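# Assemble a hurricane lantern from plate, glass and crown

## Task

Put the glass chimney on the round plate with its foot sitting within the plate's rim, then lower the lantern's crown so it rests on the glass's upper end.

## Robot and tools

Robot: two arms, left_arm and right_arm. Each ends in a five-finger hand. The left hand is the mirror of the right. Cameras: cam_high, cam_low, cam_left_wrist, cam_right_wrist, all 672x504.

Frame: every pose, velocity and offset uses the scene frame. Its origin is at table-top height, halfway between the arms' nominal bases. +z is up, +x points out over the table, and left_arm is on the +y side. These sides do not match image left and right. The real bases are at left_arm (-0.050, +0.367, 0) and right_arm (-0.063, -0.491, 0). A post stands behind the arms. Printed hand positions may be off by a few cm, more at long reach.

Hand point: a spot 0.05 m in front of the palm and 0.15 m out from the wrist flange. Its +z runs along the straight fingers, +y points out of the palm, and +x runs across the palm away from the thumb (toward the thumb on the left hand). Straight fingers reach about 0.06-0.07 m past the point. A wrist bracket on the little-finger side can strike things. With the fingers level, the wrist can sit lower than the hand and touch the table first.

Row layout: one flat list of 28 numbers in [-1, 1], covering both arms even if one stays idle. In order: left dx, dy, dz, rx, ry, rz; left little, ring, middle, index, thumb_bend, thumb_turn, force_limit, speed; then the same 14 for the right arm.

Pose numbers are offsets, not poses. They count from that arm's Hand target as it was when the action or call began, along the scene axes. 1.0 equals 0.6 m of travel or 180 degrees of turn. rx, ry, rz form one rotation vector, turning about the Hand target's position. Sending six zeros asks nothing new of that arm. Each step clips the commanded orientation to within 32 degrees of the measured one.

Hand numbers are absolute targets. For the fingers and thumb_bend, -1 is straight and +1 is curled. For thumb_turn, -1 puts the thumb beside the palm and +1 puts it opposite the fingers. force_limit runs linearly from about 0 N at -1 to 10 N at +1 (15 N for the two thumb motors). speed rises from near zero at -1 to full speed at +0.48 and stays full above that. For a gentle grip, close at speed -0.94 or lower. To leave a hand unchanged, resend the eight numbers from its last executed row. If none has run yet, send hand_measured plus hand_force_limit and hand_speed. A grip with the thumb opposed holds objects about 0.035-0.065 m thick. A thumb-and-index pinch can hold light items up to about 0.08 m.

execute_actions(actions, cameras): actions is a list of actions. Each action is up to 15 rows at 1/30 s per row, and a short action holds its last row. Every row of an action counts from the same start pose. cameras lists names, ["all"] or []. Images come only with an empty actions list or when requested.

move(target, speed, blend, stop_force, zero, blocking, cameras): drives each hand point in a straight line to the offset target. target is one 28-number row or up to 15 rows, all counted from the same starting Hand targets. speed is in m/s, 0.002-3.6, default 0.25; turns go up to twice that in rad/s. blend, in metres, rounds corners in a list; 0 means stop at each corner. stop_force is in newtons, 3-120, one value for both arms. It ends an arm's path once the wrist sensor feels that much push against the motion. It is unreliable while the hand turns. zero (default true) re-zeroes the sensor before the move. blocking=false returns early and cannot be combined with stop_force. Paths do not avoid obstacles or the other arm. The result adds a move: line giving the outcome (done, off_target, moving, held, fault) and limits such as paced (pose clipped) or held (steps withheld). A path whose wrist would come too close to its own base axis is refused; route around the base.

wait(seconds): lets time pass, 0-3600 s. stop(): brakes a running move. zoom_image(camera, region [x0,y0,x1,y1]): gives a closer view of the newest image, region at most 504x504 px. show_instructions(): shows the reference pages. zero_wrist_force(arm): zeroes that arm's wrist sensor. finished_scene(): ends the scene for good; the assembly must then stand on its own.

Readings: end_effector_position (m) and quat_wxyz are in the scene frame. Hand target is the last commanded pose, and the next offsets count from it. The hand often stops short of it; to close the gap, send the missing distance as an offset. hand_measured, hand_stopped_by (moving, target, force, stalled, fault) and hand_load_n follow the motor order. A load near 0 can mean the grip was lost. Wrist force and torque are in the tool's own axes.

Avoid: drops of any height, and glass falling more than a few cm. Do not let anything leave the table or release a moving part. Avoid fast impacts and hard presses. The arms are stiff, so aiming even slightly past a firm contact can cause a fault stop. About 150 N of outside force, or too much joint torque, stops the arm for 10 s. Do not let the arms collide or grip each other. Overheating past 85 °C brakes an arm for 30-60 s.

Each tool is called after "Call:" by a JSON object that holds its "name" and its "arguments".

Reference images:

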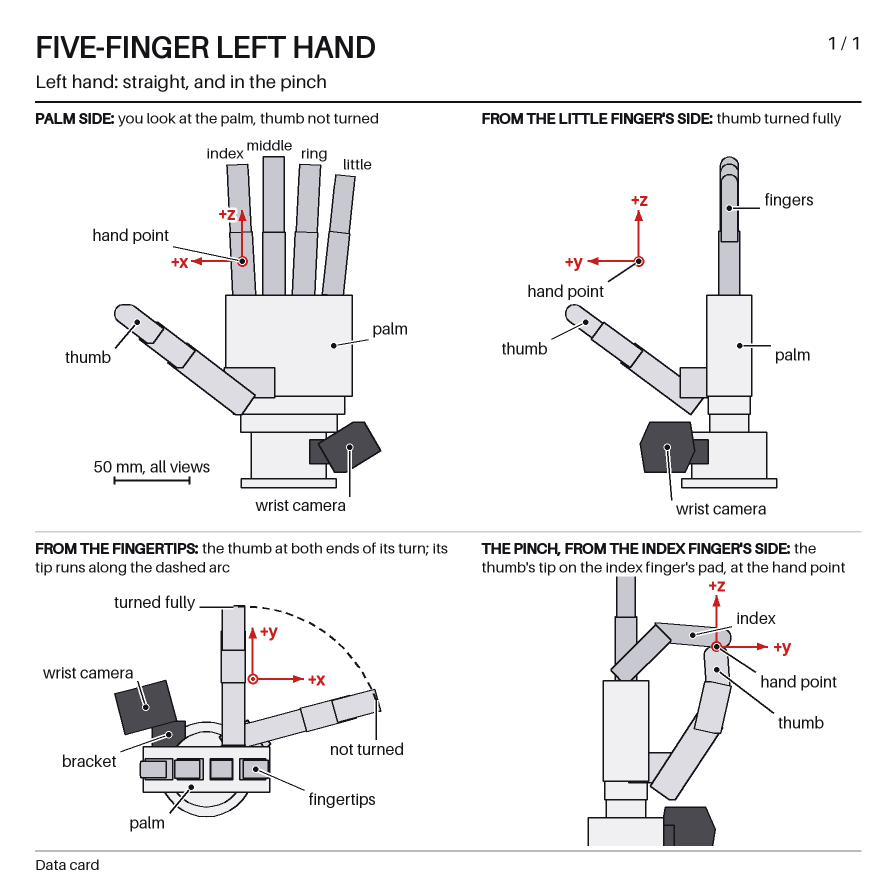

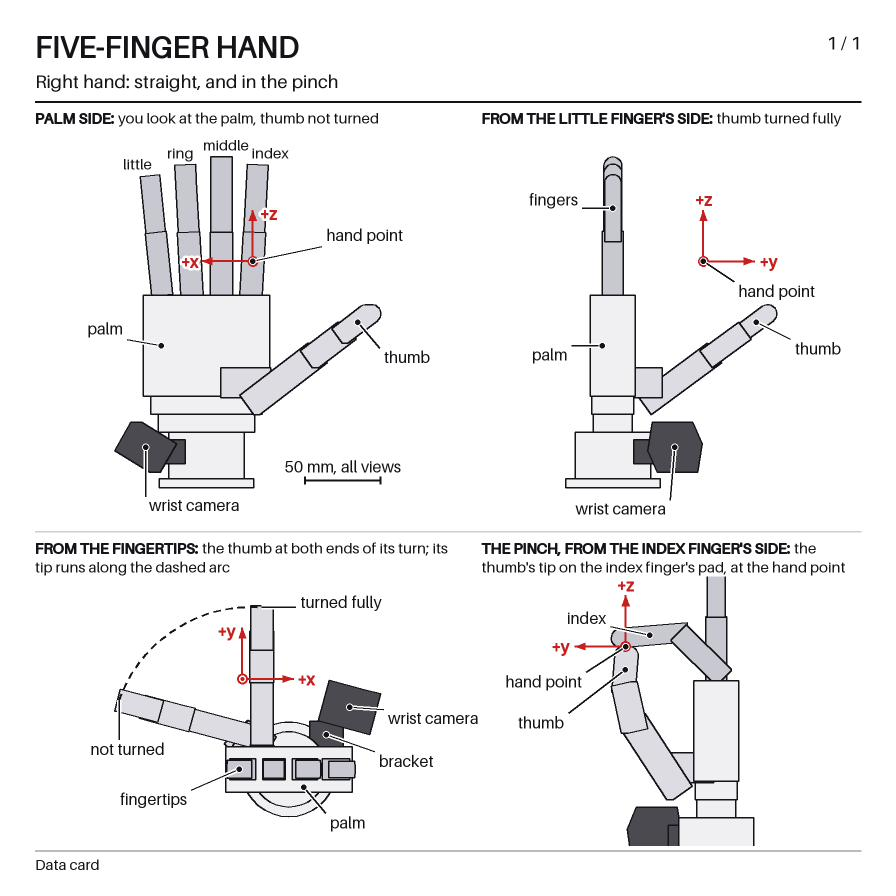

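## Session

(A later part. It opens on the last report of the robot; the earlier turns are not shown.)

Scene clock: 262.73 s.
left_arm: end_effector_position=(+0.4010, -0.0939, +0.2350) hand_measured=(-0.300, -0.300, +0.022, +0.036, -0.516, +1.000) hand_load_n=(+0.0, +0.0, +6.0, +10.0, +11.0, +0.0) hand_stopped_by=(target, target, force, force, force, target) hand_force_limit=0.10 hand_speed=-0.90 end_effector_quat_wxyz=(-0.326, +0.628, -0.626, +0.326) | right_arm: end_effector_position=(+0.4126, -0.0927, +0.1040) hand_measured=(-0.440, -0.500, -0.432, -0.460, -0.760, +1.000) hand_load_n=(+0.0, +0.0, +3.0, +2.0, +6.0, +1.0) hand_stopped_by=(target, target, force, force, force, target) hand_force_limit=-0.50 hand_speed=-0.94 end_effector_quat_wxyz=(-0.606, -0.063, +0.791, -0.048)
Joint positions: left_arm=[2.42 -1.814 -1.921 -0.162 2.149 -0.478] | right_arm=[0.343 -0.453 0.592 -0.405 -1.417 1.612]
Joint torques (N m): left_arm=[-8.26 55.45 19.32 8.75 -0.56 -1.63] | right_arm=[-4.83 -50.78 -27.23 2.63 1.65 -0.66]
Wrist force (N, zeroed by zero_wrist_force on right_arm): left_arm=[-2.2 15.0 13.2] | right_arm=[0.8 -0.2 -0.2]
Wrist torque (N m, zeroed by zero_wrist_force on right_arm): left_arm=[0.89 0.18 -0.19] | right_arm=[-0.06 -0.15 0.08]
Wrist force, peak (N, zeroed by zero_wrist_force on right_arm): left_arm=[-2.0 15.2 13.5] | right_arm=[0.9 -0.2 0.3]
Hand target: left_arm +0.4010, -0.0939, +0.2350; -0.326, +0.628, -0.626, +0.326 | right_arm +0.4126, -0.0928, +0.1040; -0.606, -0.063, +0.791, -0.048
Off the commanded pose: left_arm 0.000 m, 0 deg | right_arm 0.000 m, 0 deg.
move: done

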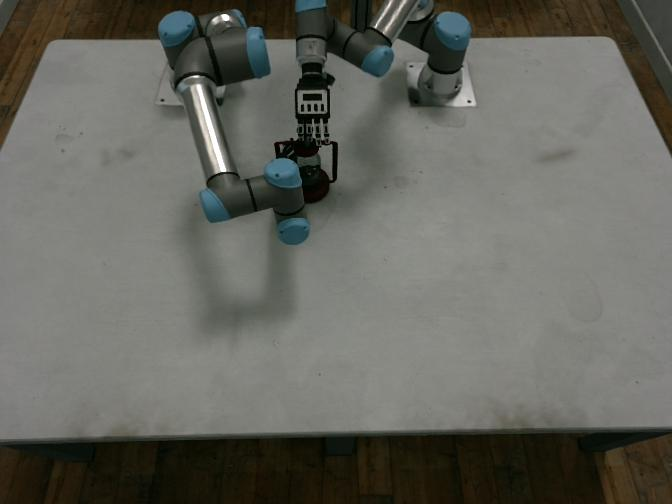

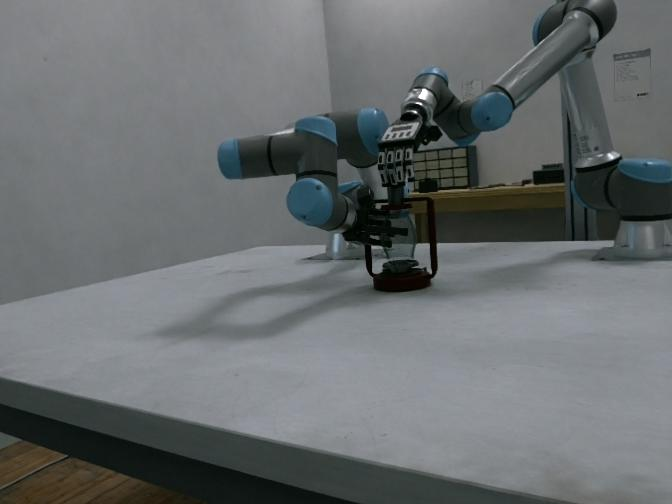

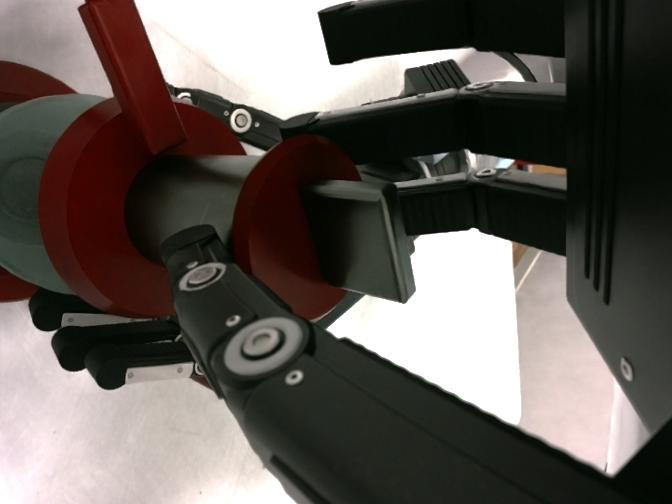

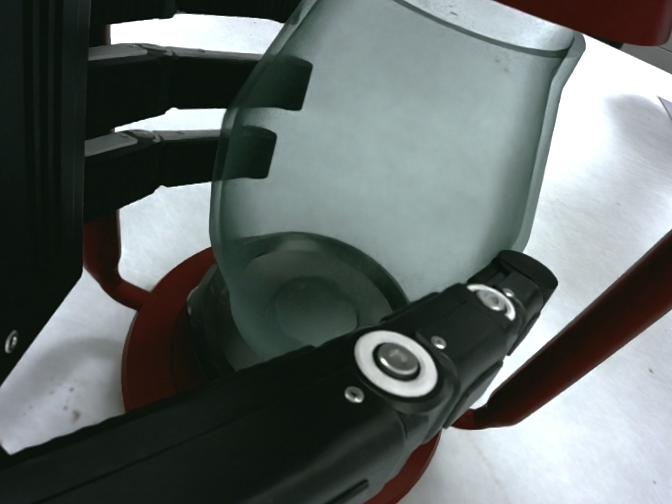

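Call:
{"name": "move", "arguments": {"target": [[0,0,0,0,0,0,-0.3,-0.3,0.35,0.35,-0.2,1,0.1,-0.9, 0,0,-0.03,0,0,0,-0.44,-0.5,0.0,-0.05,-0.45,1,-0.5,-0.94]], "speed": 0.005, "stop_force": 3, "cameras": ["all"]}}

Call:
{"name": "zoom_image", "arguments": {"camera": "cam_low", "region": [340, 180, 450, 300]}}

Call:
{"name": "zoom_image", "arguments": {"camera": "cam_right_wrist", "region": [180, 180, 480, 460]}}

Scene clock: 267.27 s.
left_arm: end_effector_position=(+0.4010, -0.0939, +0.2350) hand_measured=(-0.300, -0.300, +0.022, +0.036, -0.516, +1.000) hand_load_n=(+0.0, +0.0, +5.5, +10.0, +11.0, +0.5) hand_stopped_by=(target, target, force, force, force, target) hand_force_limit=0.10 hand_speed=-0.90 end_effector_quat_wxyz=(-0.326, +0.628, -0.626, +0.326) | right_arm: end_effector_position=(+0.4126, -0.0928, +0.0915) hand_measured=(-0.440, -0.500, -0.432, -0.460, -0.760, +1.000) hand_load_n=(+0.0, +0.0, +2.5, +2.0, +5.5, +0.0) hand_stopped_by=(target, target, force, force, force, target) hand_force_limit=-0.50 hand_speed=-0.94 end_effector_quat_wxyz=(-0.606, -0.063, +0.791, -0.048)
Joint positions: left_arm=[2.42 -1.814 -1.921 -0.162 2.149 -0.478] | right_arm=[0.343 -0.446 0.608 -0.429 -1.417 1.612]
Joint torques (N m): left_arm=[-8.14 54.37 19.2 8.64 -0.36 -1.54] | right_arm=[-5.28 -65.61 -28.76 2.29 1.25 0.71]
Wrist force (N, zeroed by zero_wrist_force on right_arm): left_arm=[-2.2 15.1 13.0] | right_arm=[4.3 0.1 -0.3]
Wrist torque (N m, zeroed by zero_wrist_force on right_arm): left_arm=[0.91 0.18 -0.19] | right_arm=[-0.02 -0.12 0.12]
Wrist force, peak (N, zeroed by zero_wrist_force on right_arm): left_arm=[-2.2 15.2 13.3] | right_arm=[4.5 -0.4 -1.6]
Hand target: left_arm +0.4010, -0.0939, +0.2350; -0.326, +0.628, -0.626, +0.326 | right_arm +0.4126, -0.0928, +0.0915; -0.606, -0.063, +0.791, -0.048 (not the last commanded pose)
Off the commanded pose: left_arm 0.000 m, 0 deg | right_arm 0.006 m, 0 deg.
move: contact (right_arm)

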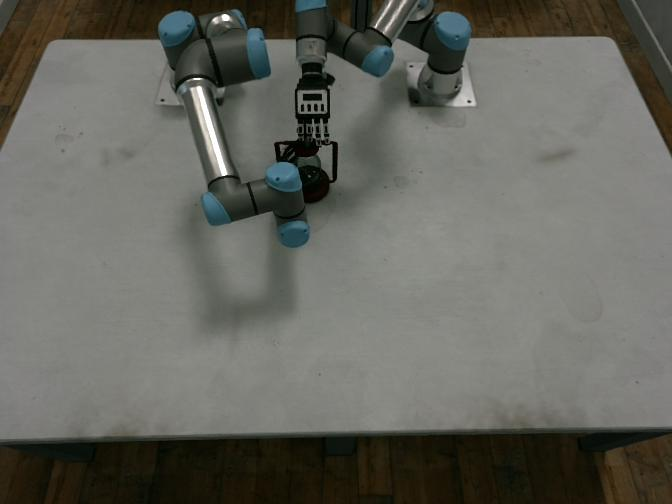

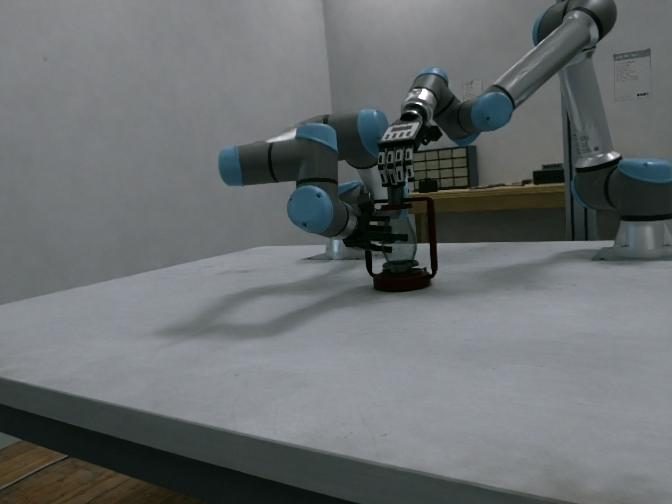

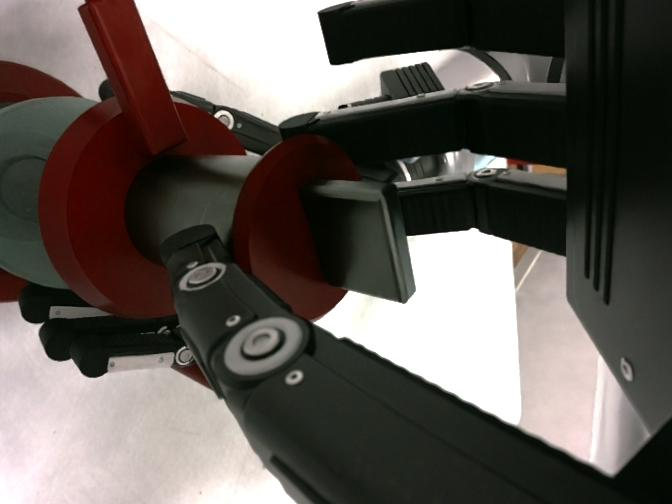

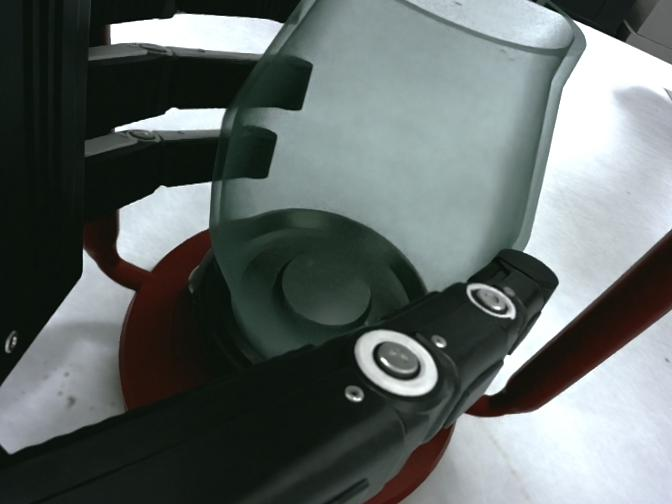

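Scaled by 4.200.

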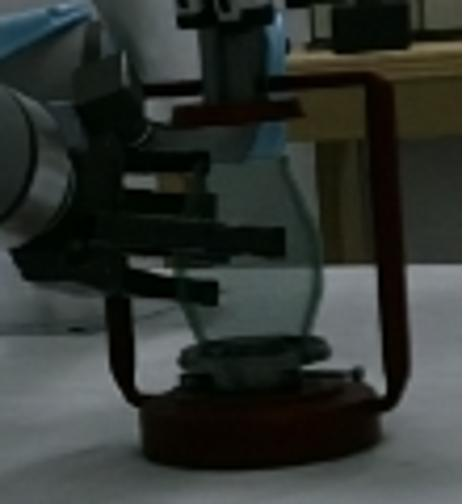

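Scaled by 1.680.

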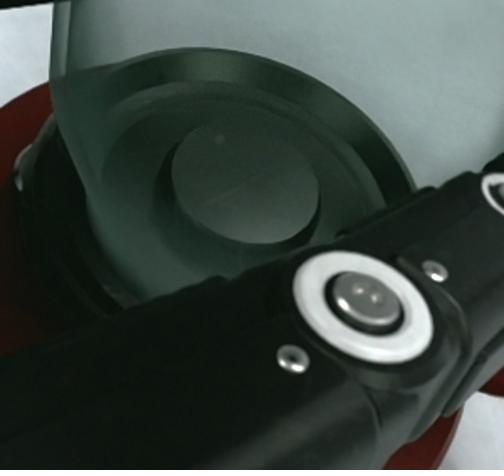

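Call:
{"name": "move", "arguments": {"target": [[0,0,-0.0333,0,0,0,-0.3,-0.3,0.35,0.35,-0.2,1,0.1,-0.9, 0,0,0,0,0,0,-0.44,-0.5,0.0,-0.05,-0.45,1,-0.5,-0.94]], "speed": 0.006, "stop_force": 8, "cameras": ["all"]}}

Call:
{"name": "zoom_image", "arguments": {"camera": "cam_low", "region": [340, 180, 450, 300]}}

Scene clock: 272.10 s.
left_arm: end_effector_position=(+0.4010, -0.0939, +0.2204) hand_measured=(-0.300, -0.300, +0.022, +0.036, -0.516, +1.000) hand_load_n=(+0.0, +0.0, +5.5, +10.0, +10.5, +0.5) hand_stopped_by=(target, target, force, force, force, target) hand_force_limit=0.10 hand_speed=-0.90 end_effector_quat_wxyz=(-0.326, +0.628, -0.626, +0.326) | right_arm: end_effector_position=(+0.4126, -0.0928, +0.0915) hand_measured=(-0.440, -0.500, -0.432, -0.460, -0.760, +1.000) hand_load_n=(+0.0, +0.5, +3.0, +2.0, +6.0, +0.0) hand_stopped_by=(target, target, force, force, force, target) hand_force_limit=-0.50 hand_speed=-0.94 end_effector_quat_wxyz=(-0.606, -0.063, +0.791, -0.048)
Joint positions: left_arm=[2.42 -1.835 -1.938 -0.124 2.149 -0.478] | right_arm=[0.343 -0.446 0.608 -0.429 -1.417 1.612]
Joint torques (N m): left_arm=[-8.54 53.19 34.51 2.23 -0.28 -1.76] | right_arm=[0.81 -66.2 -28.56 2.12 1.38 0.64]
Wrist force (N, zeroed by zero_wrist_force on right_arm): left_arm=[-1.6 7.6 9.1] | right_arm=[4.2 -0.3 -0.1]
Wrist torque (N m, zeroed by zero_wrist_force on right_arm): left_arm=[0.53 0.05 -0.05] | right_arm=[-0.09 -0.11 0.09]
Wrist force, peak (N, zeroed by zero_wrist_force on right_arm): left_arm=[-2.4 15.3 13.2] | right_arm=[4.3 0.0 -0.2]
Hand target: left_arm +0.4010, -0.0939, +0.2204; -0.326, +0.628, -0.626, +0.326 (not the last commanded pose) | right_arm +0.4126, -0.0928, +0.0915; -0.606, -0.063, +0.791, -0.048
Off the commanded pose: left_arm 0.005 m, 0 deg | right_arm 0.000 m, 0 deg.
move: contact (left_arm)

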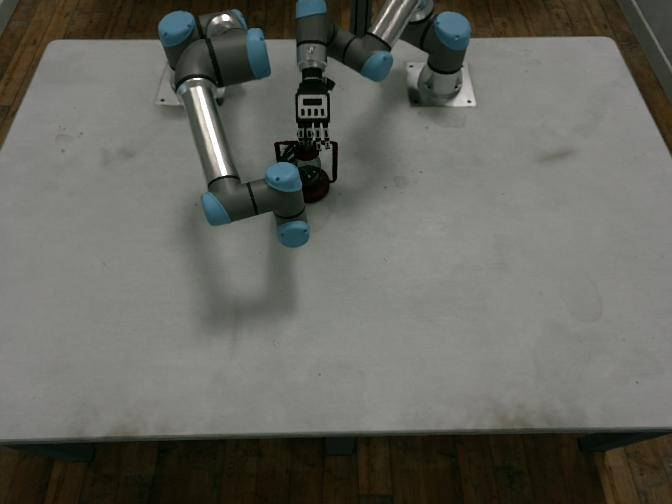

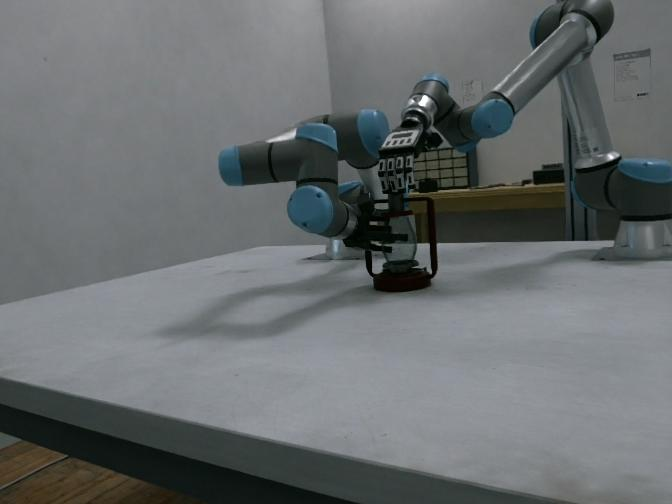

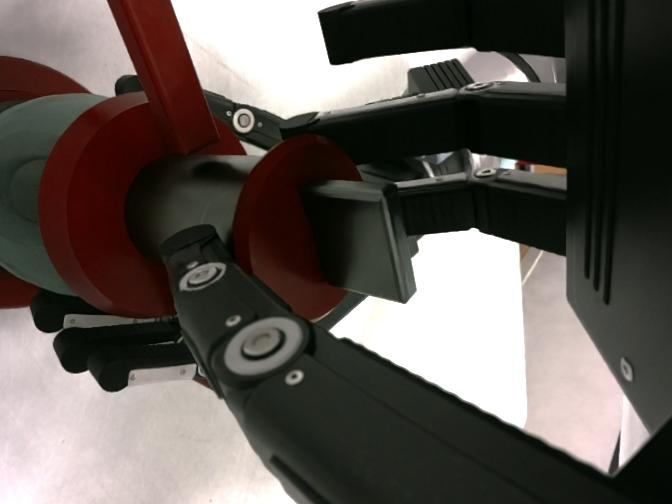

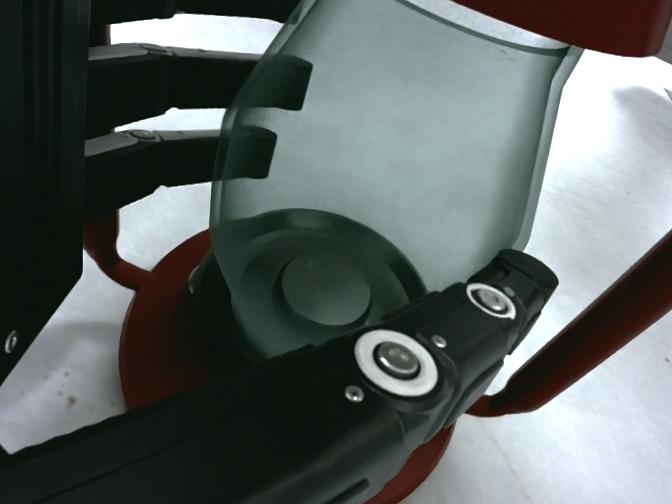

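Scaled by 4.200.

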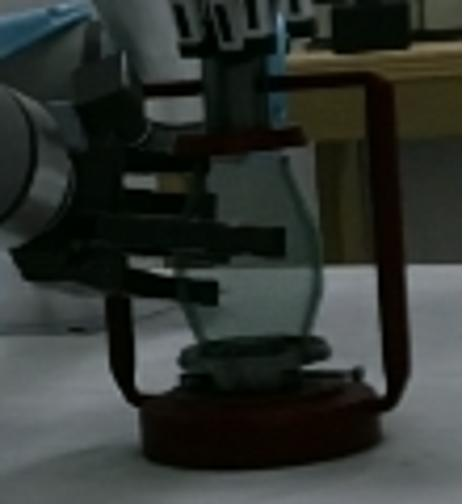

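Call:
{"name": "move", "arguments": {"target": [[0,0,-0.0167,0,0,0,-0.3,-0.3,0.35,0.35,-0.2,1,0.1,-0.9, 0,0,0,0,0,0,-0.44,-0.5,0.0,-0.05,-0.45,1,-0.5,-0.94]], "speed": 0.004, "stop_force": 5, "cameras": ["cam_low","cam_right_wrist"]}}

Call:
{"name": "zoom_image", "arguments": {"camera": "cam_low", "region": [340, 180, 450, 300]}}

Scene clock: 275.87 s.
left_arm: end_effector_position=(+0.4010, -0.0939, +0.2104) hand_measured=(-0.300, -0.300, +0.022, +0.036, -0.516, +1.000) hand_load_n=(+0.0, +0.0, +5.5, +9.5, +10.5, +0.5) hand_stopped_by=(target, target, force, force, force, target) hand_force_limit=0.10 hand_speed=-0.90 end_effector_quat_wxyz=(-0.326, +0.628, -0.626, +0.326) | right_arm: end_effector_position=(+0.4126, -0.0928, +0.0915) hand_measured=(-0.440, -0.500, -0.432, -0.460, -0.760, +1.000) hand_load_n=(+0.0, +0.0, +3.0, +2.0, +6.0, +0.0) hand_stopped_by=(target, target, force, force, force, target) hand_force_limit=-0.50 hand_speed=-0.94 end_effector_quat_wxyz=(-0.606, -0.063, +0.791, -0.048)
Joint positions: left_arm=[2.42 -1.85 -1.949 -0.097 2.149 -0.478] | right_arm=[0.343 -0.446 0.608 -0.429 -1.417 1.612]
Joint torques (N m): left_arm=[-9.19 35.97 17.3 2.41 -0.25 -1.64] | right_arm=[4.1 -66.25 -28.65 2.19 1.32 0.68]
Wrist force (N, zeroed by zero_wrist_force on right_arm): left_arm=[-2.2 6.0 7.7] | right_arm=[3.9 0.1 0.0]
Wrist torque (N m, zeroed by zero_wrist_force on right_arm): left_arm=[0.49 0.05 -0.03] | right_arm=[-0.04 -0.07 0.09]
Wrist force, peak (N, zeroed by zero_wrist_force on right_arm): left_arm=[-3.5 8.9 8.7] | right_arm=[4.5 0.0 0.0]
Hand target: left_arm +0.4010, -0.0939, +0.2104; -0.326, +0.628, -0.626, +0.326 | right_arm +0.4126, -0.0928, +0.0915; -0.606, -0.063, +0.791, -0.048
Off the commanded pose: left_arm 0.000 m, 0 deg | right_arm 0.000 m, 0 deg.
move: done

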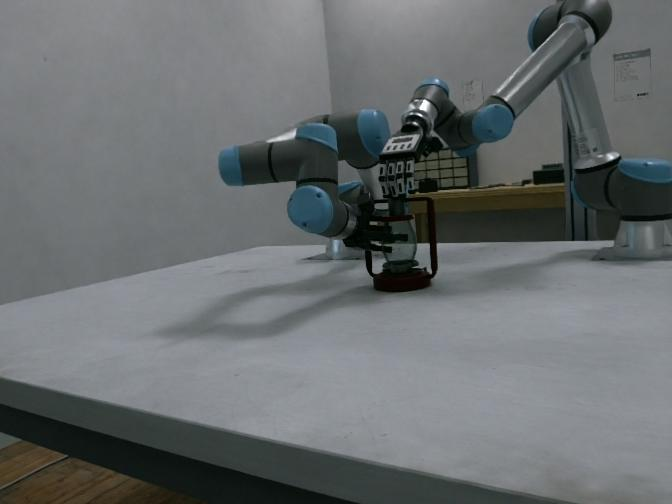

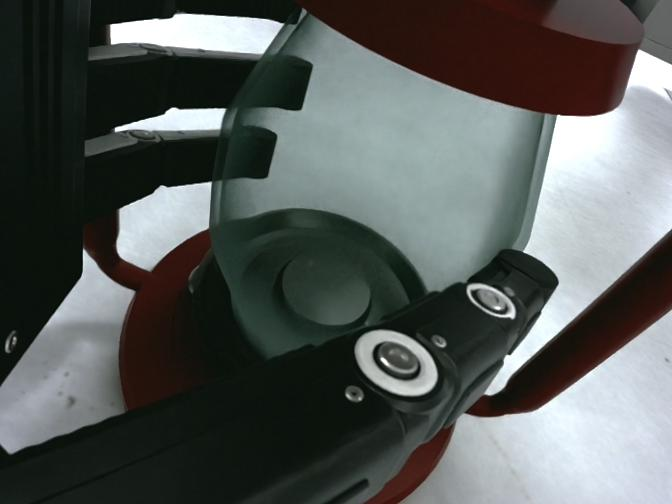

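Scaled by 4.200.

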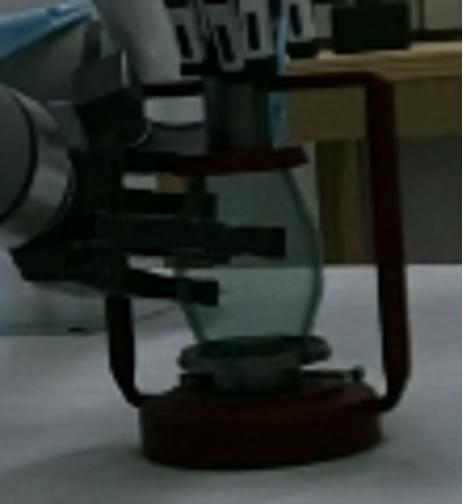

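Call:
{"name": "move", "arguments": {"target": [[0,0,-0.0217,0,0,0,-0.3,-0.3,0.35,0.35,-0.2,1,0.1,-0.9, 0,0,0,0,0,0,-0.44,-0.5,0.0,-0.05,-0.45,1,-0.5,-0.94]], "speed": 0.004, "stop_force": 4, "cameras": ["all"]}}

Call:
{"name": "zoom_image", "arguments": {"camera": "cam_low", "region": [340, 180, 450, 300]}}

Scene clock: 278.40 s.
left_arm: end_effector_position=(+0.4010, -0.0939, +0.2071) hand_measured=(-0.300, -0.300, +0.022, +0.036, -0.516, +1.000) hand_load_n=(+0.0, +0.0, +5.5, +9.5, +10.5, +0.0) hand_stopped_by=(target, target, force, force, force, target) hand_force_limit=0.10 hand_speed=-0.90 end_effector_quat_wxyz=(-0.326, +0.628, -0.626, +0.326) | right_arm: end_effector_position=(+0.4126, -0.0928, +0.0915) hand_measured=(-0.440, -0.500, -0.432, -0.460, -0.760, +1.000) hand_load_n=(+0.0, +0.0, +3.0, +2.0, +5.5, +0.0) hand_stopped_by=(target, target, force, force, force, target) hand_force_limit=-0.50 hand_speed=-0.94 end_effector_quat_wxyz=(-0.606, -0.063, +0.791, -0.048)
Joint positions: left_arm=[2.42 -1.856 -1.953 -0.089 2.149 -0.478] | right_arm=[0.343 -0.446 0.608 -0.429 -1.417 1.612]
Joint torques (N m): left_arm=[-8.84 48.89 29.97 0.85 -0.21 -1.48] | right_arm=[3.7 -65.98 -28.36 2.11 1.3 0.59]
Wrist force (N, zeroed by zero_wrist_force on right_arm): left_arm=[-0.9 1.7 4.2] | right_arm=[4.1 0.0 -0.3]
Wrist torque (N m, zeroed by zero_wrist_force on right_arm): left_arm=[0.45 -0.10 0.05] | right_arm=[-0.04 -0.09 0.10]
Wrist force, peak (N, zeroed by zero_wrist_force on right_arm): left_arm=[-1.9 5.8 7.9] | right_arm=[4.3 -0.4 0.0]
Hand target: left_arm +0.4011, -0.0939, +0.2071; -0.326, +0.628, -0.626, +0.326 (not the last commanded pose) | right_arm +0.4126, -0.0928, +0.0915; -0.606, -0.063, +0.791, -0.048
Off the commanded pose: left_arm 0.010 m, 0 deg | right_arm 0.000 m, 0 deg.
move: contact (left_arm)

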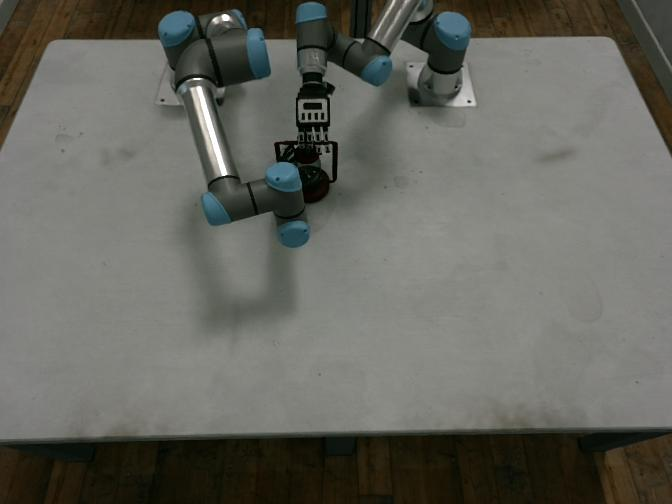

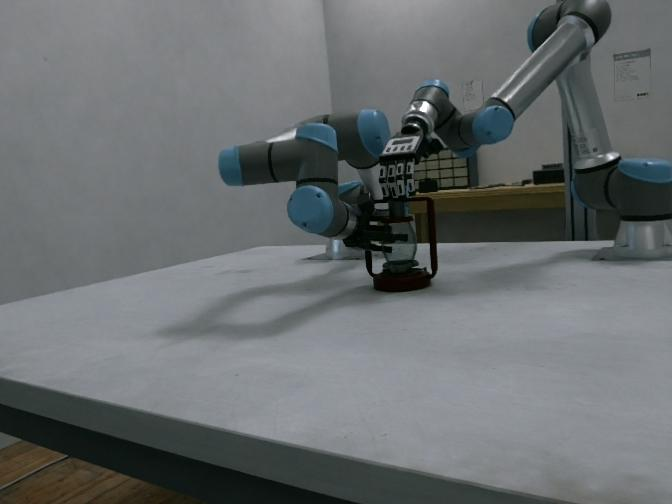

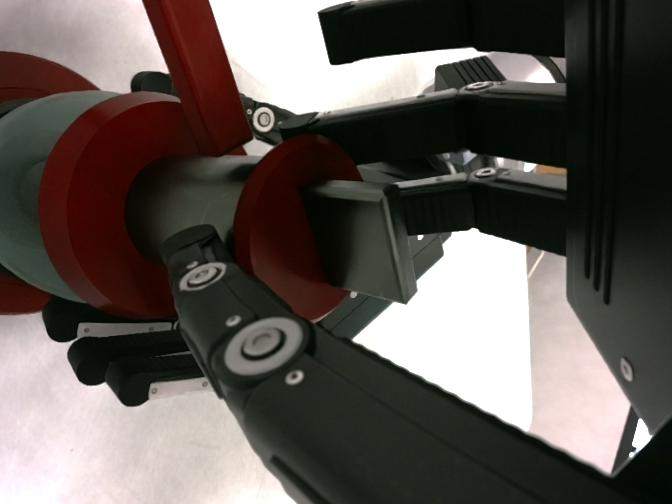

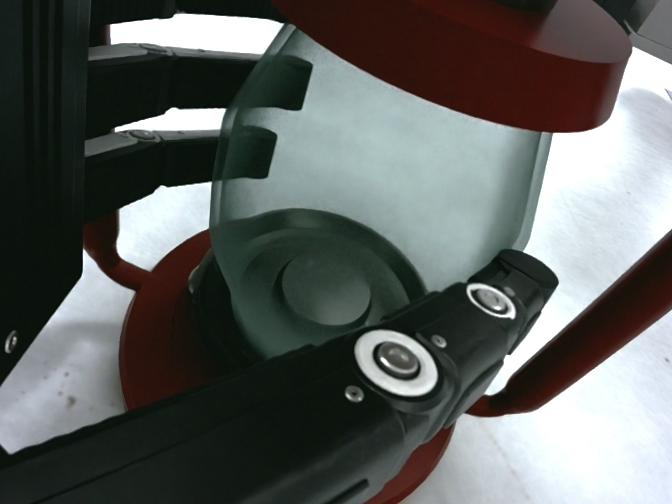

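Scaled by 4.200.

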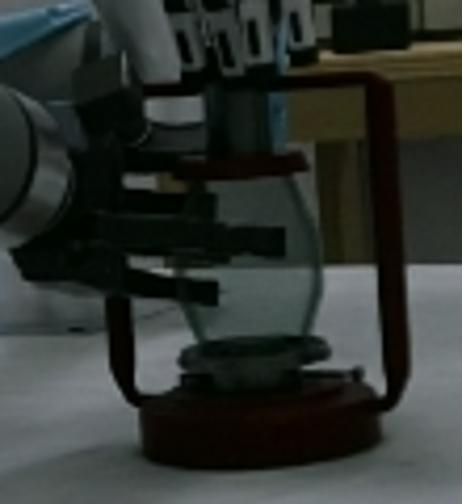

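Call:
{"name": "move", "arguments": {"target": [[0,0,0,0,0,0,-0.3,-0.3,-0.05,-0.03,-0.58,1,0.1,-0.9, 0,0,0,0,0,0,-0.44,-0.5,0.0,-0.05,-0.45,1,-0.5,-0.94],[0,0,0,0,0,0,-0.3,-0.3,-0.4,-0.4,-1,1,0.1,-0.7, 0,0,0,0,0,0,-0.44,-0.5,0.0,-0.05,-0.45,1,-0.5,-0.94]], "speed": 0.02, "cameras": ["all"]}}

Call:
{"name": "zoom_image", "arguments": {"camera": "cam_low", "region": [340, 180, 450, 300]}}

Scene clock: 280.90 s.
left_arm: end_effector_position=(+0.4010, -0.0939, +0.2072) hand_measured=(-0.300, -0.300, -0.400, -0.400, -1.000, +1.000) hand_load_n=(+0.0, +0.0, +0.0, +0.0, +0.0, +0.0) hand_stopped_by=(target, target, target, target, target, target) hand_force_limit=0.10 hand_speed=-0.70 end_effector_quat_wxyz=(-0.326, +0.628, -0.626, +0.326) | right_arm: end_effector_position=(+0.4126, -0.0928, +0.0915) hand_measured=(-0.440, -0.500, -0.432, -0.460, -0.760, +1.000) hand_load_n=(+0.0, +0.0, +3.0, +2.0, +5.5, +0.0) hand_stopped_by=(target, target, force, force, force, target) hand_force_limit=-0.50 hand_speed=-0.94 end_effector_quat_wxyz=(-0.606, -0.063, +0.791, -0.048)
Joint positions: left_arm=[2.42 -1.856 -1.953 -0.089 2.149 -0.478] | right_arm=[0.343 -0.446 0.608 -0.429 -1.417 1.612]
Joint torques (N m): left_arm=[6.86 34.77 23.99 4.2 -0.24 -1.53] | right_arm=[4.3 -65.74 -28.8 2.11 1.4 0.6]
Wrist force (N, zeroed by zero_wrist_force on right_arm): left_arm=[0.6 1.6 -2.2] | right_arm=[3.8 -0.1 -0.1]
Wrist torque (N m, zeroed by zero_wrist_force on right_arm): left_arm=[0.32 -0.18 0.02] | right_arm=[-0.06 -0.07 0.08]
Wrist force, peak (N, zeroed by zero_wrist_force on right_arm): left_arm=[0.9 7.8 -5.8] | right_arm=[4.3 0.1 -0.3]
Hand target: left_arm +0.4011, -0.0939, +0.2071; -0.326, +0.628, -0.626, +0.326 | right_arm +0.4126, -0.0928, +0.0915; -0.606, -0.063, +0.791, -0.048
Off the commanded pose: left_arm 0.000 m, 0 deg | right_arm 0.000 m, 0 deg.
move: done

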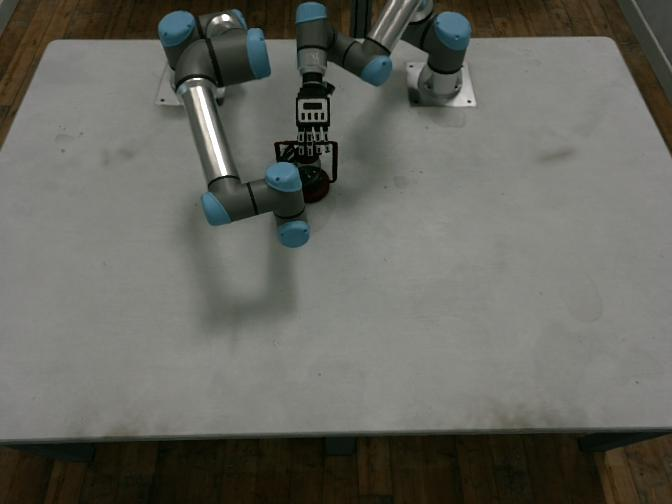

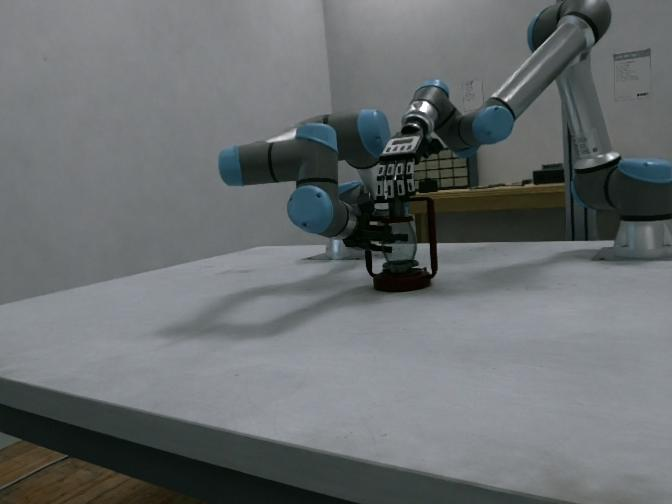

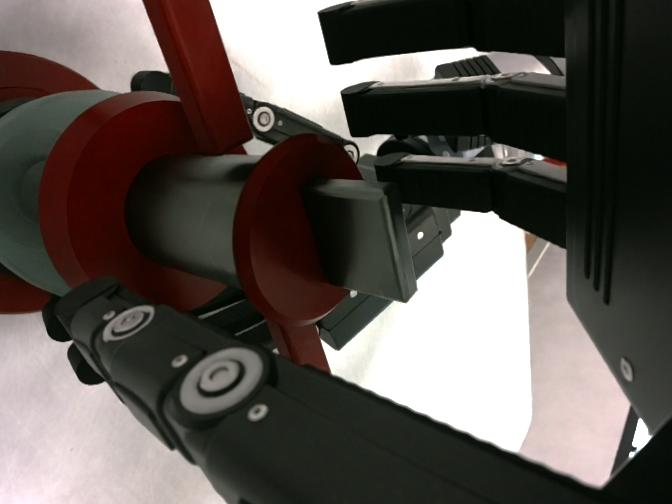

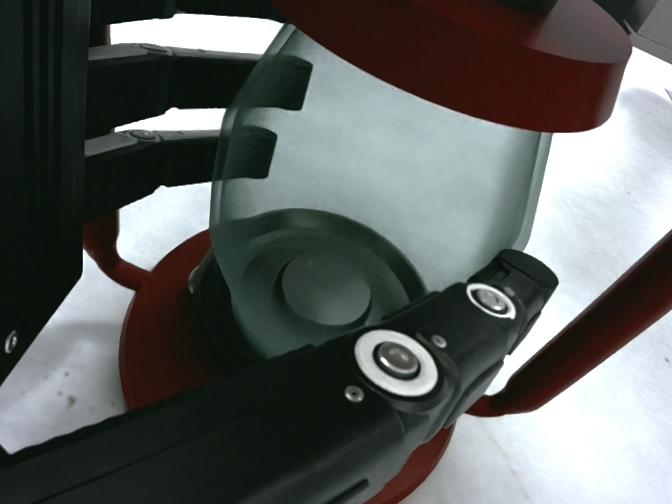

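Scaled by 4.200.

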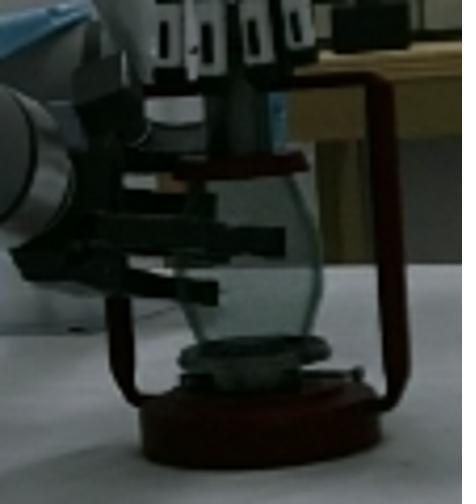

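Call:
{"name": "move", "arguments": {"target": [[0,0,0.2,0,0,0,-0.3,-0.3,-0.4,-0.4,-1,1,0.1,-0.7, 0,0,0,0,0,0,-0.44,-0.5,0.0,-0.05,-0.45,1,-0.5,-0.94]], "speed": 0.06, "stop_force": 8, "cameras": ["all"]}}

Call:
{"name": "zoom_image", "arguments": {"camera": "cam_low", "region": [340, 160, 450, 300]}}

Scene clock: 286.27 s.
left_arm: end_effector_position=(+0.4011, -0.0939, +0.3271) hand_measured=(-0.300, -0.300, -0.400, -0.400, -1.000, +1.000) hand_load_n=(+0.0, +0.0, +0.0, +0.0, +0.0, +0.5) hand_stopped_by=(target, target, target, target, target, target) hand_force_limit=0.10 hand_speed=-0.70 end_effector_quat_wxyz=(-0.326, +0.628, -0.626, +0.326) | right_arm: end_effector_position=(+0.4126, -0.0928, +0.0915) hand_measured=(-0.440, -0.500, -0.432, -0.460, -0.760, +1.000) hand_load_n=(+0.0, +0.0, +3.0, +2.0, +5.5, +0.0) hand_stopped_by=(target, target, force, force, force, target) hand_force_limit=-0.50 hand_speed=-0.94 end_effector_quat_wxyz=(-0.606, -0.063, +0.791, -0.048)
Joint positions: left_arm=[2.42 -1.711 -1.783 -0.403 2.149 -0.478] | right_arm=[0.343 -0.446 0.608 -0.429 -1.417 1.612]
Joint torques (N m): left_arm=[4.9 15.49 9.55 3.37 0.25 -1.54] | right_arm=[4.23 -65.19 -28.37 2.07 1.42 0.6]
Wrist force (N, zeroed by zero_wrist_force on right_arm): left_arm=[0.7 1.9 -2.4] | right_arm=[4.0 0.1 -0.4]
Wrist torque (N m, zeroed by zero_wrist_force on right_arm): left_arm=[0.38 -0.20 0.03] | right_arm=[-0.02 -0.09 0.10]
Wrist force, peak (N, zeroed by zero_wrist_force on right_arm): left_arm=[0.9 2.0 -2.8] | right_arm=[4.4 0.2 -0.1]
Hand target: left_arm +0.4011, -0.0939, +0.3271; -0.326, +0.628, -0.626, +0.326 | right_arm +0.4126, -0.0928, +0.0915; -0.606, -0.063, +0.791, -0.048
Off the commanded pose: left_arm 0.000 m, 0 deg | right_arm 0.000 m, 0 deg.
move: done

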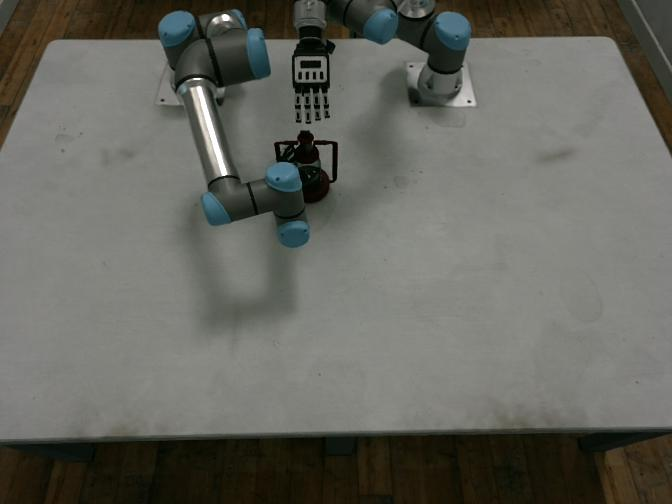

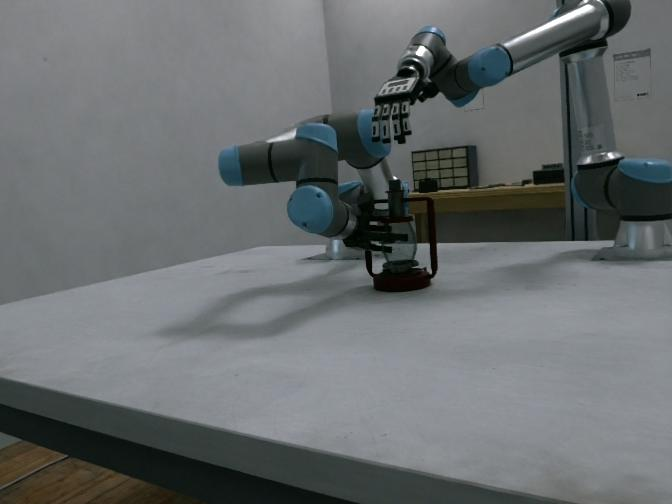

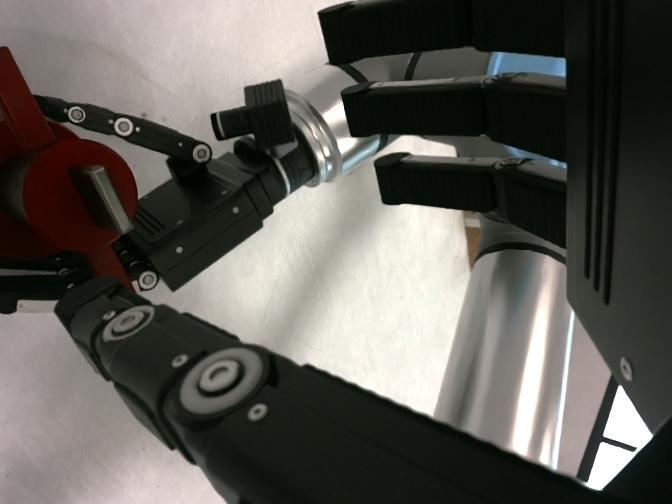

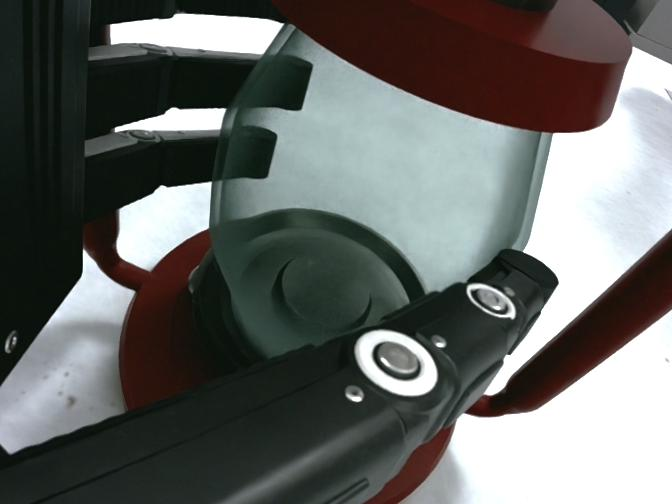

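Scaled by 3.600.

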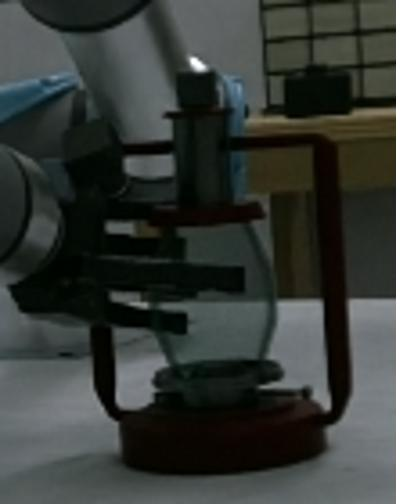

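Call:
{"name": "move", "arguments": {"target": [[0,0,0,0,0,0,-0.3,-0.3,-0.4,-0.4,-1,1,0.1,-0.7, 0,0,0.001,0,0,0,-0.44,-0.5,0.0,-0.05,-0.45,1,-0.5,-0.94],[0,0,0,0,0,0,-0.3,-0.3,-0.4,-0.4,-1,1,0.1,-0.7, 0,0,0.001,0,0,0,-0.5,-0.52,-0.5,-0.52,-0.86,1,-0.5,-0.9],[0,0,0,0,0,0,-0.3,-0.3,-0.4,-0.4,-1,1,0.1,-0.7, 0,0,0.001,0,0,0,-0.7,-0.7,-0.7,-0.7,-1,1,-0.5,-0.8]], "speed": 0.01, "cameras": ["cam_right_wrist","cam_low"]}}

Call:
{"name": "zoom_image", "arguments": {"camera": "cam_low", "region": [340, 160, 450, 300]}}

Scene clock: 289.10 s.
left_arm: end_effector_position=(+0.4011, -0.0939, +0.3271) hand_measured=(-0.300, -0.300, -0.400, -0.400, -1.000, +1.000) hand_load_n=(-0.5, +0.0, +0.0, +0.0, +0.0, +0.0) hand_stopped_by=(target, target, target, target, target, target) hand_force_limit=0.10 hand_speed=-0.70 end_effector_quat_wxyz=(-0.326, +0.628, -0.626, +0.326) | right_arm: end_effector_position=(+0.4126, -0.0927, +0.0921) hand_measured=(-0.698, -0.700, -0.700, -0.700, -1.000, +1.000) hand_load_n=(-12.0, +0.0, +0.0, +0.0, +0.0, +0.0) hand_stopped_by=(target, target, target, target, target, target) hand_force_limit=-0.50 hand_speed=-0.80 end_effector_quat_wxyz=(-0.606, -0.063, +0.791, -0.048)
Joint positions: left_arm=[2.42 -1.711 -1.783 -0.403 2.149 -0.478] | right_arm=[0.343 -0.446 0.607 -0.428 -1.417 1.612]
Joint torques (N m): left_arm=[-0.6 14.95 9.53 0.43 2.27 -1.6] | right_arm=[-22.71 -57.21 -6.35 1.21 -11.17 0.68]
Wrist force (N, zeroed by zero_wrist_force on right_arm): left_arm=[0.6 1.8 -2.5] | right_arm=[-1.2 42.1 -5.7]
Wrist torque (N m, zeroed by zero_wrist_force on right_arm): left_arm=[0.37 -0.19 0.04] | right_arm=[0.96 0.28 2.51]
Wrist force, peak (N, zeroed by zero_wrist_force on right_arm): left_arm=[0.7 2.0 -2.7] | right_arm=[-1.2 42.1 -5.7]
Hand target: left_arm +0.4011, -0.0939, +0.3271; -0.326, +0.628, -0.626, +0.326 | right_arm +0.4126, -0.0928, +0.0921; -0.606, -0.063, +0.791, -0.048
Off the commanded pose: left_arm 0.000 m, 0 deg | right_arm 0.000 m, 0 deg.
move: done
Images, in order (width x height): cam_low 672x504, cam_right_wrist 672x504.

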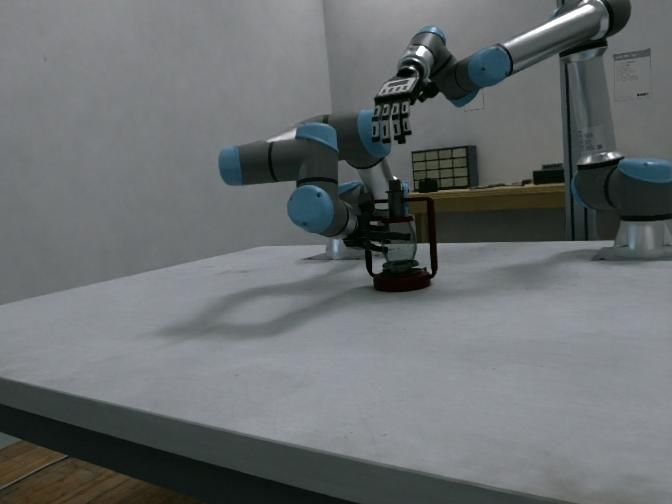

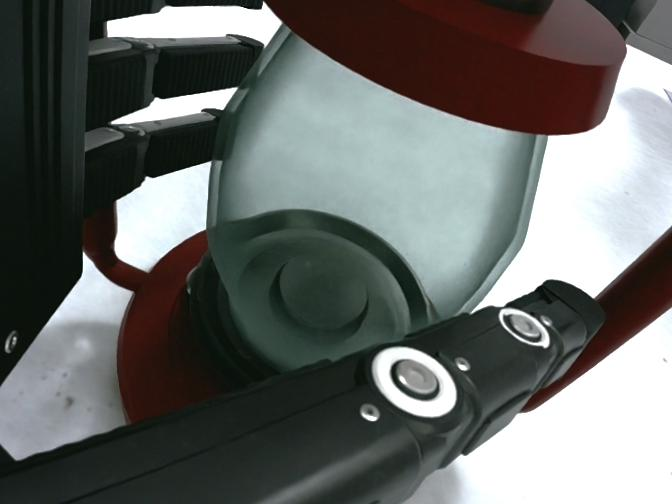

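Scaled by 3.600.

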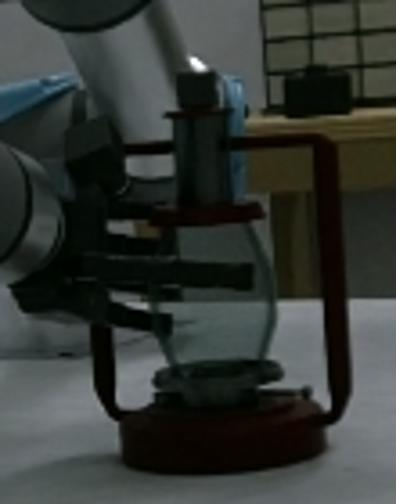

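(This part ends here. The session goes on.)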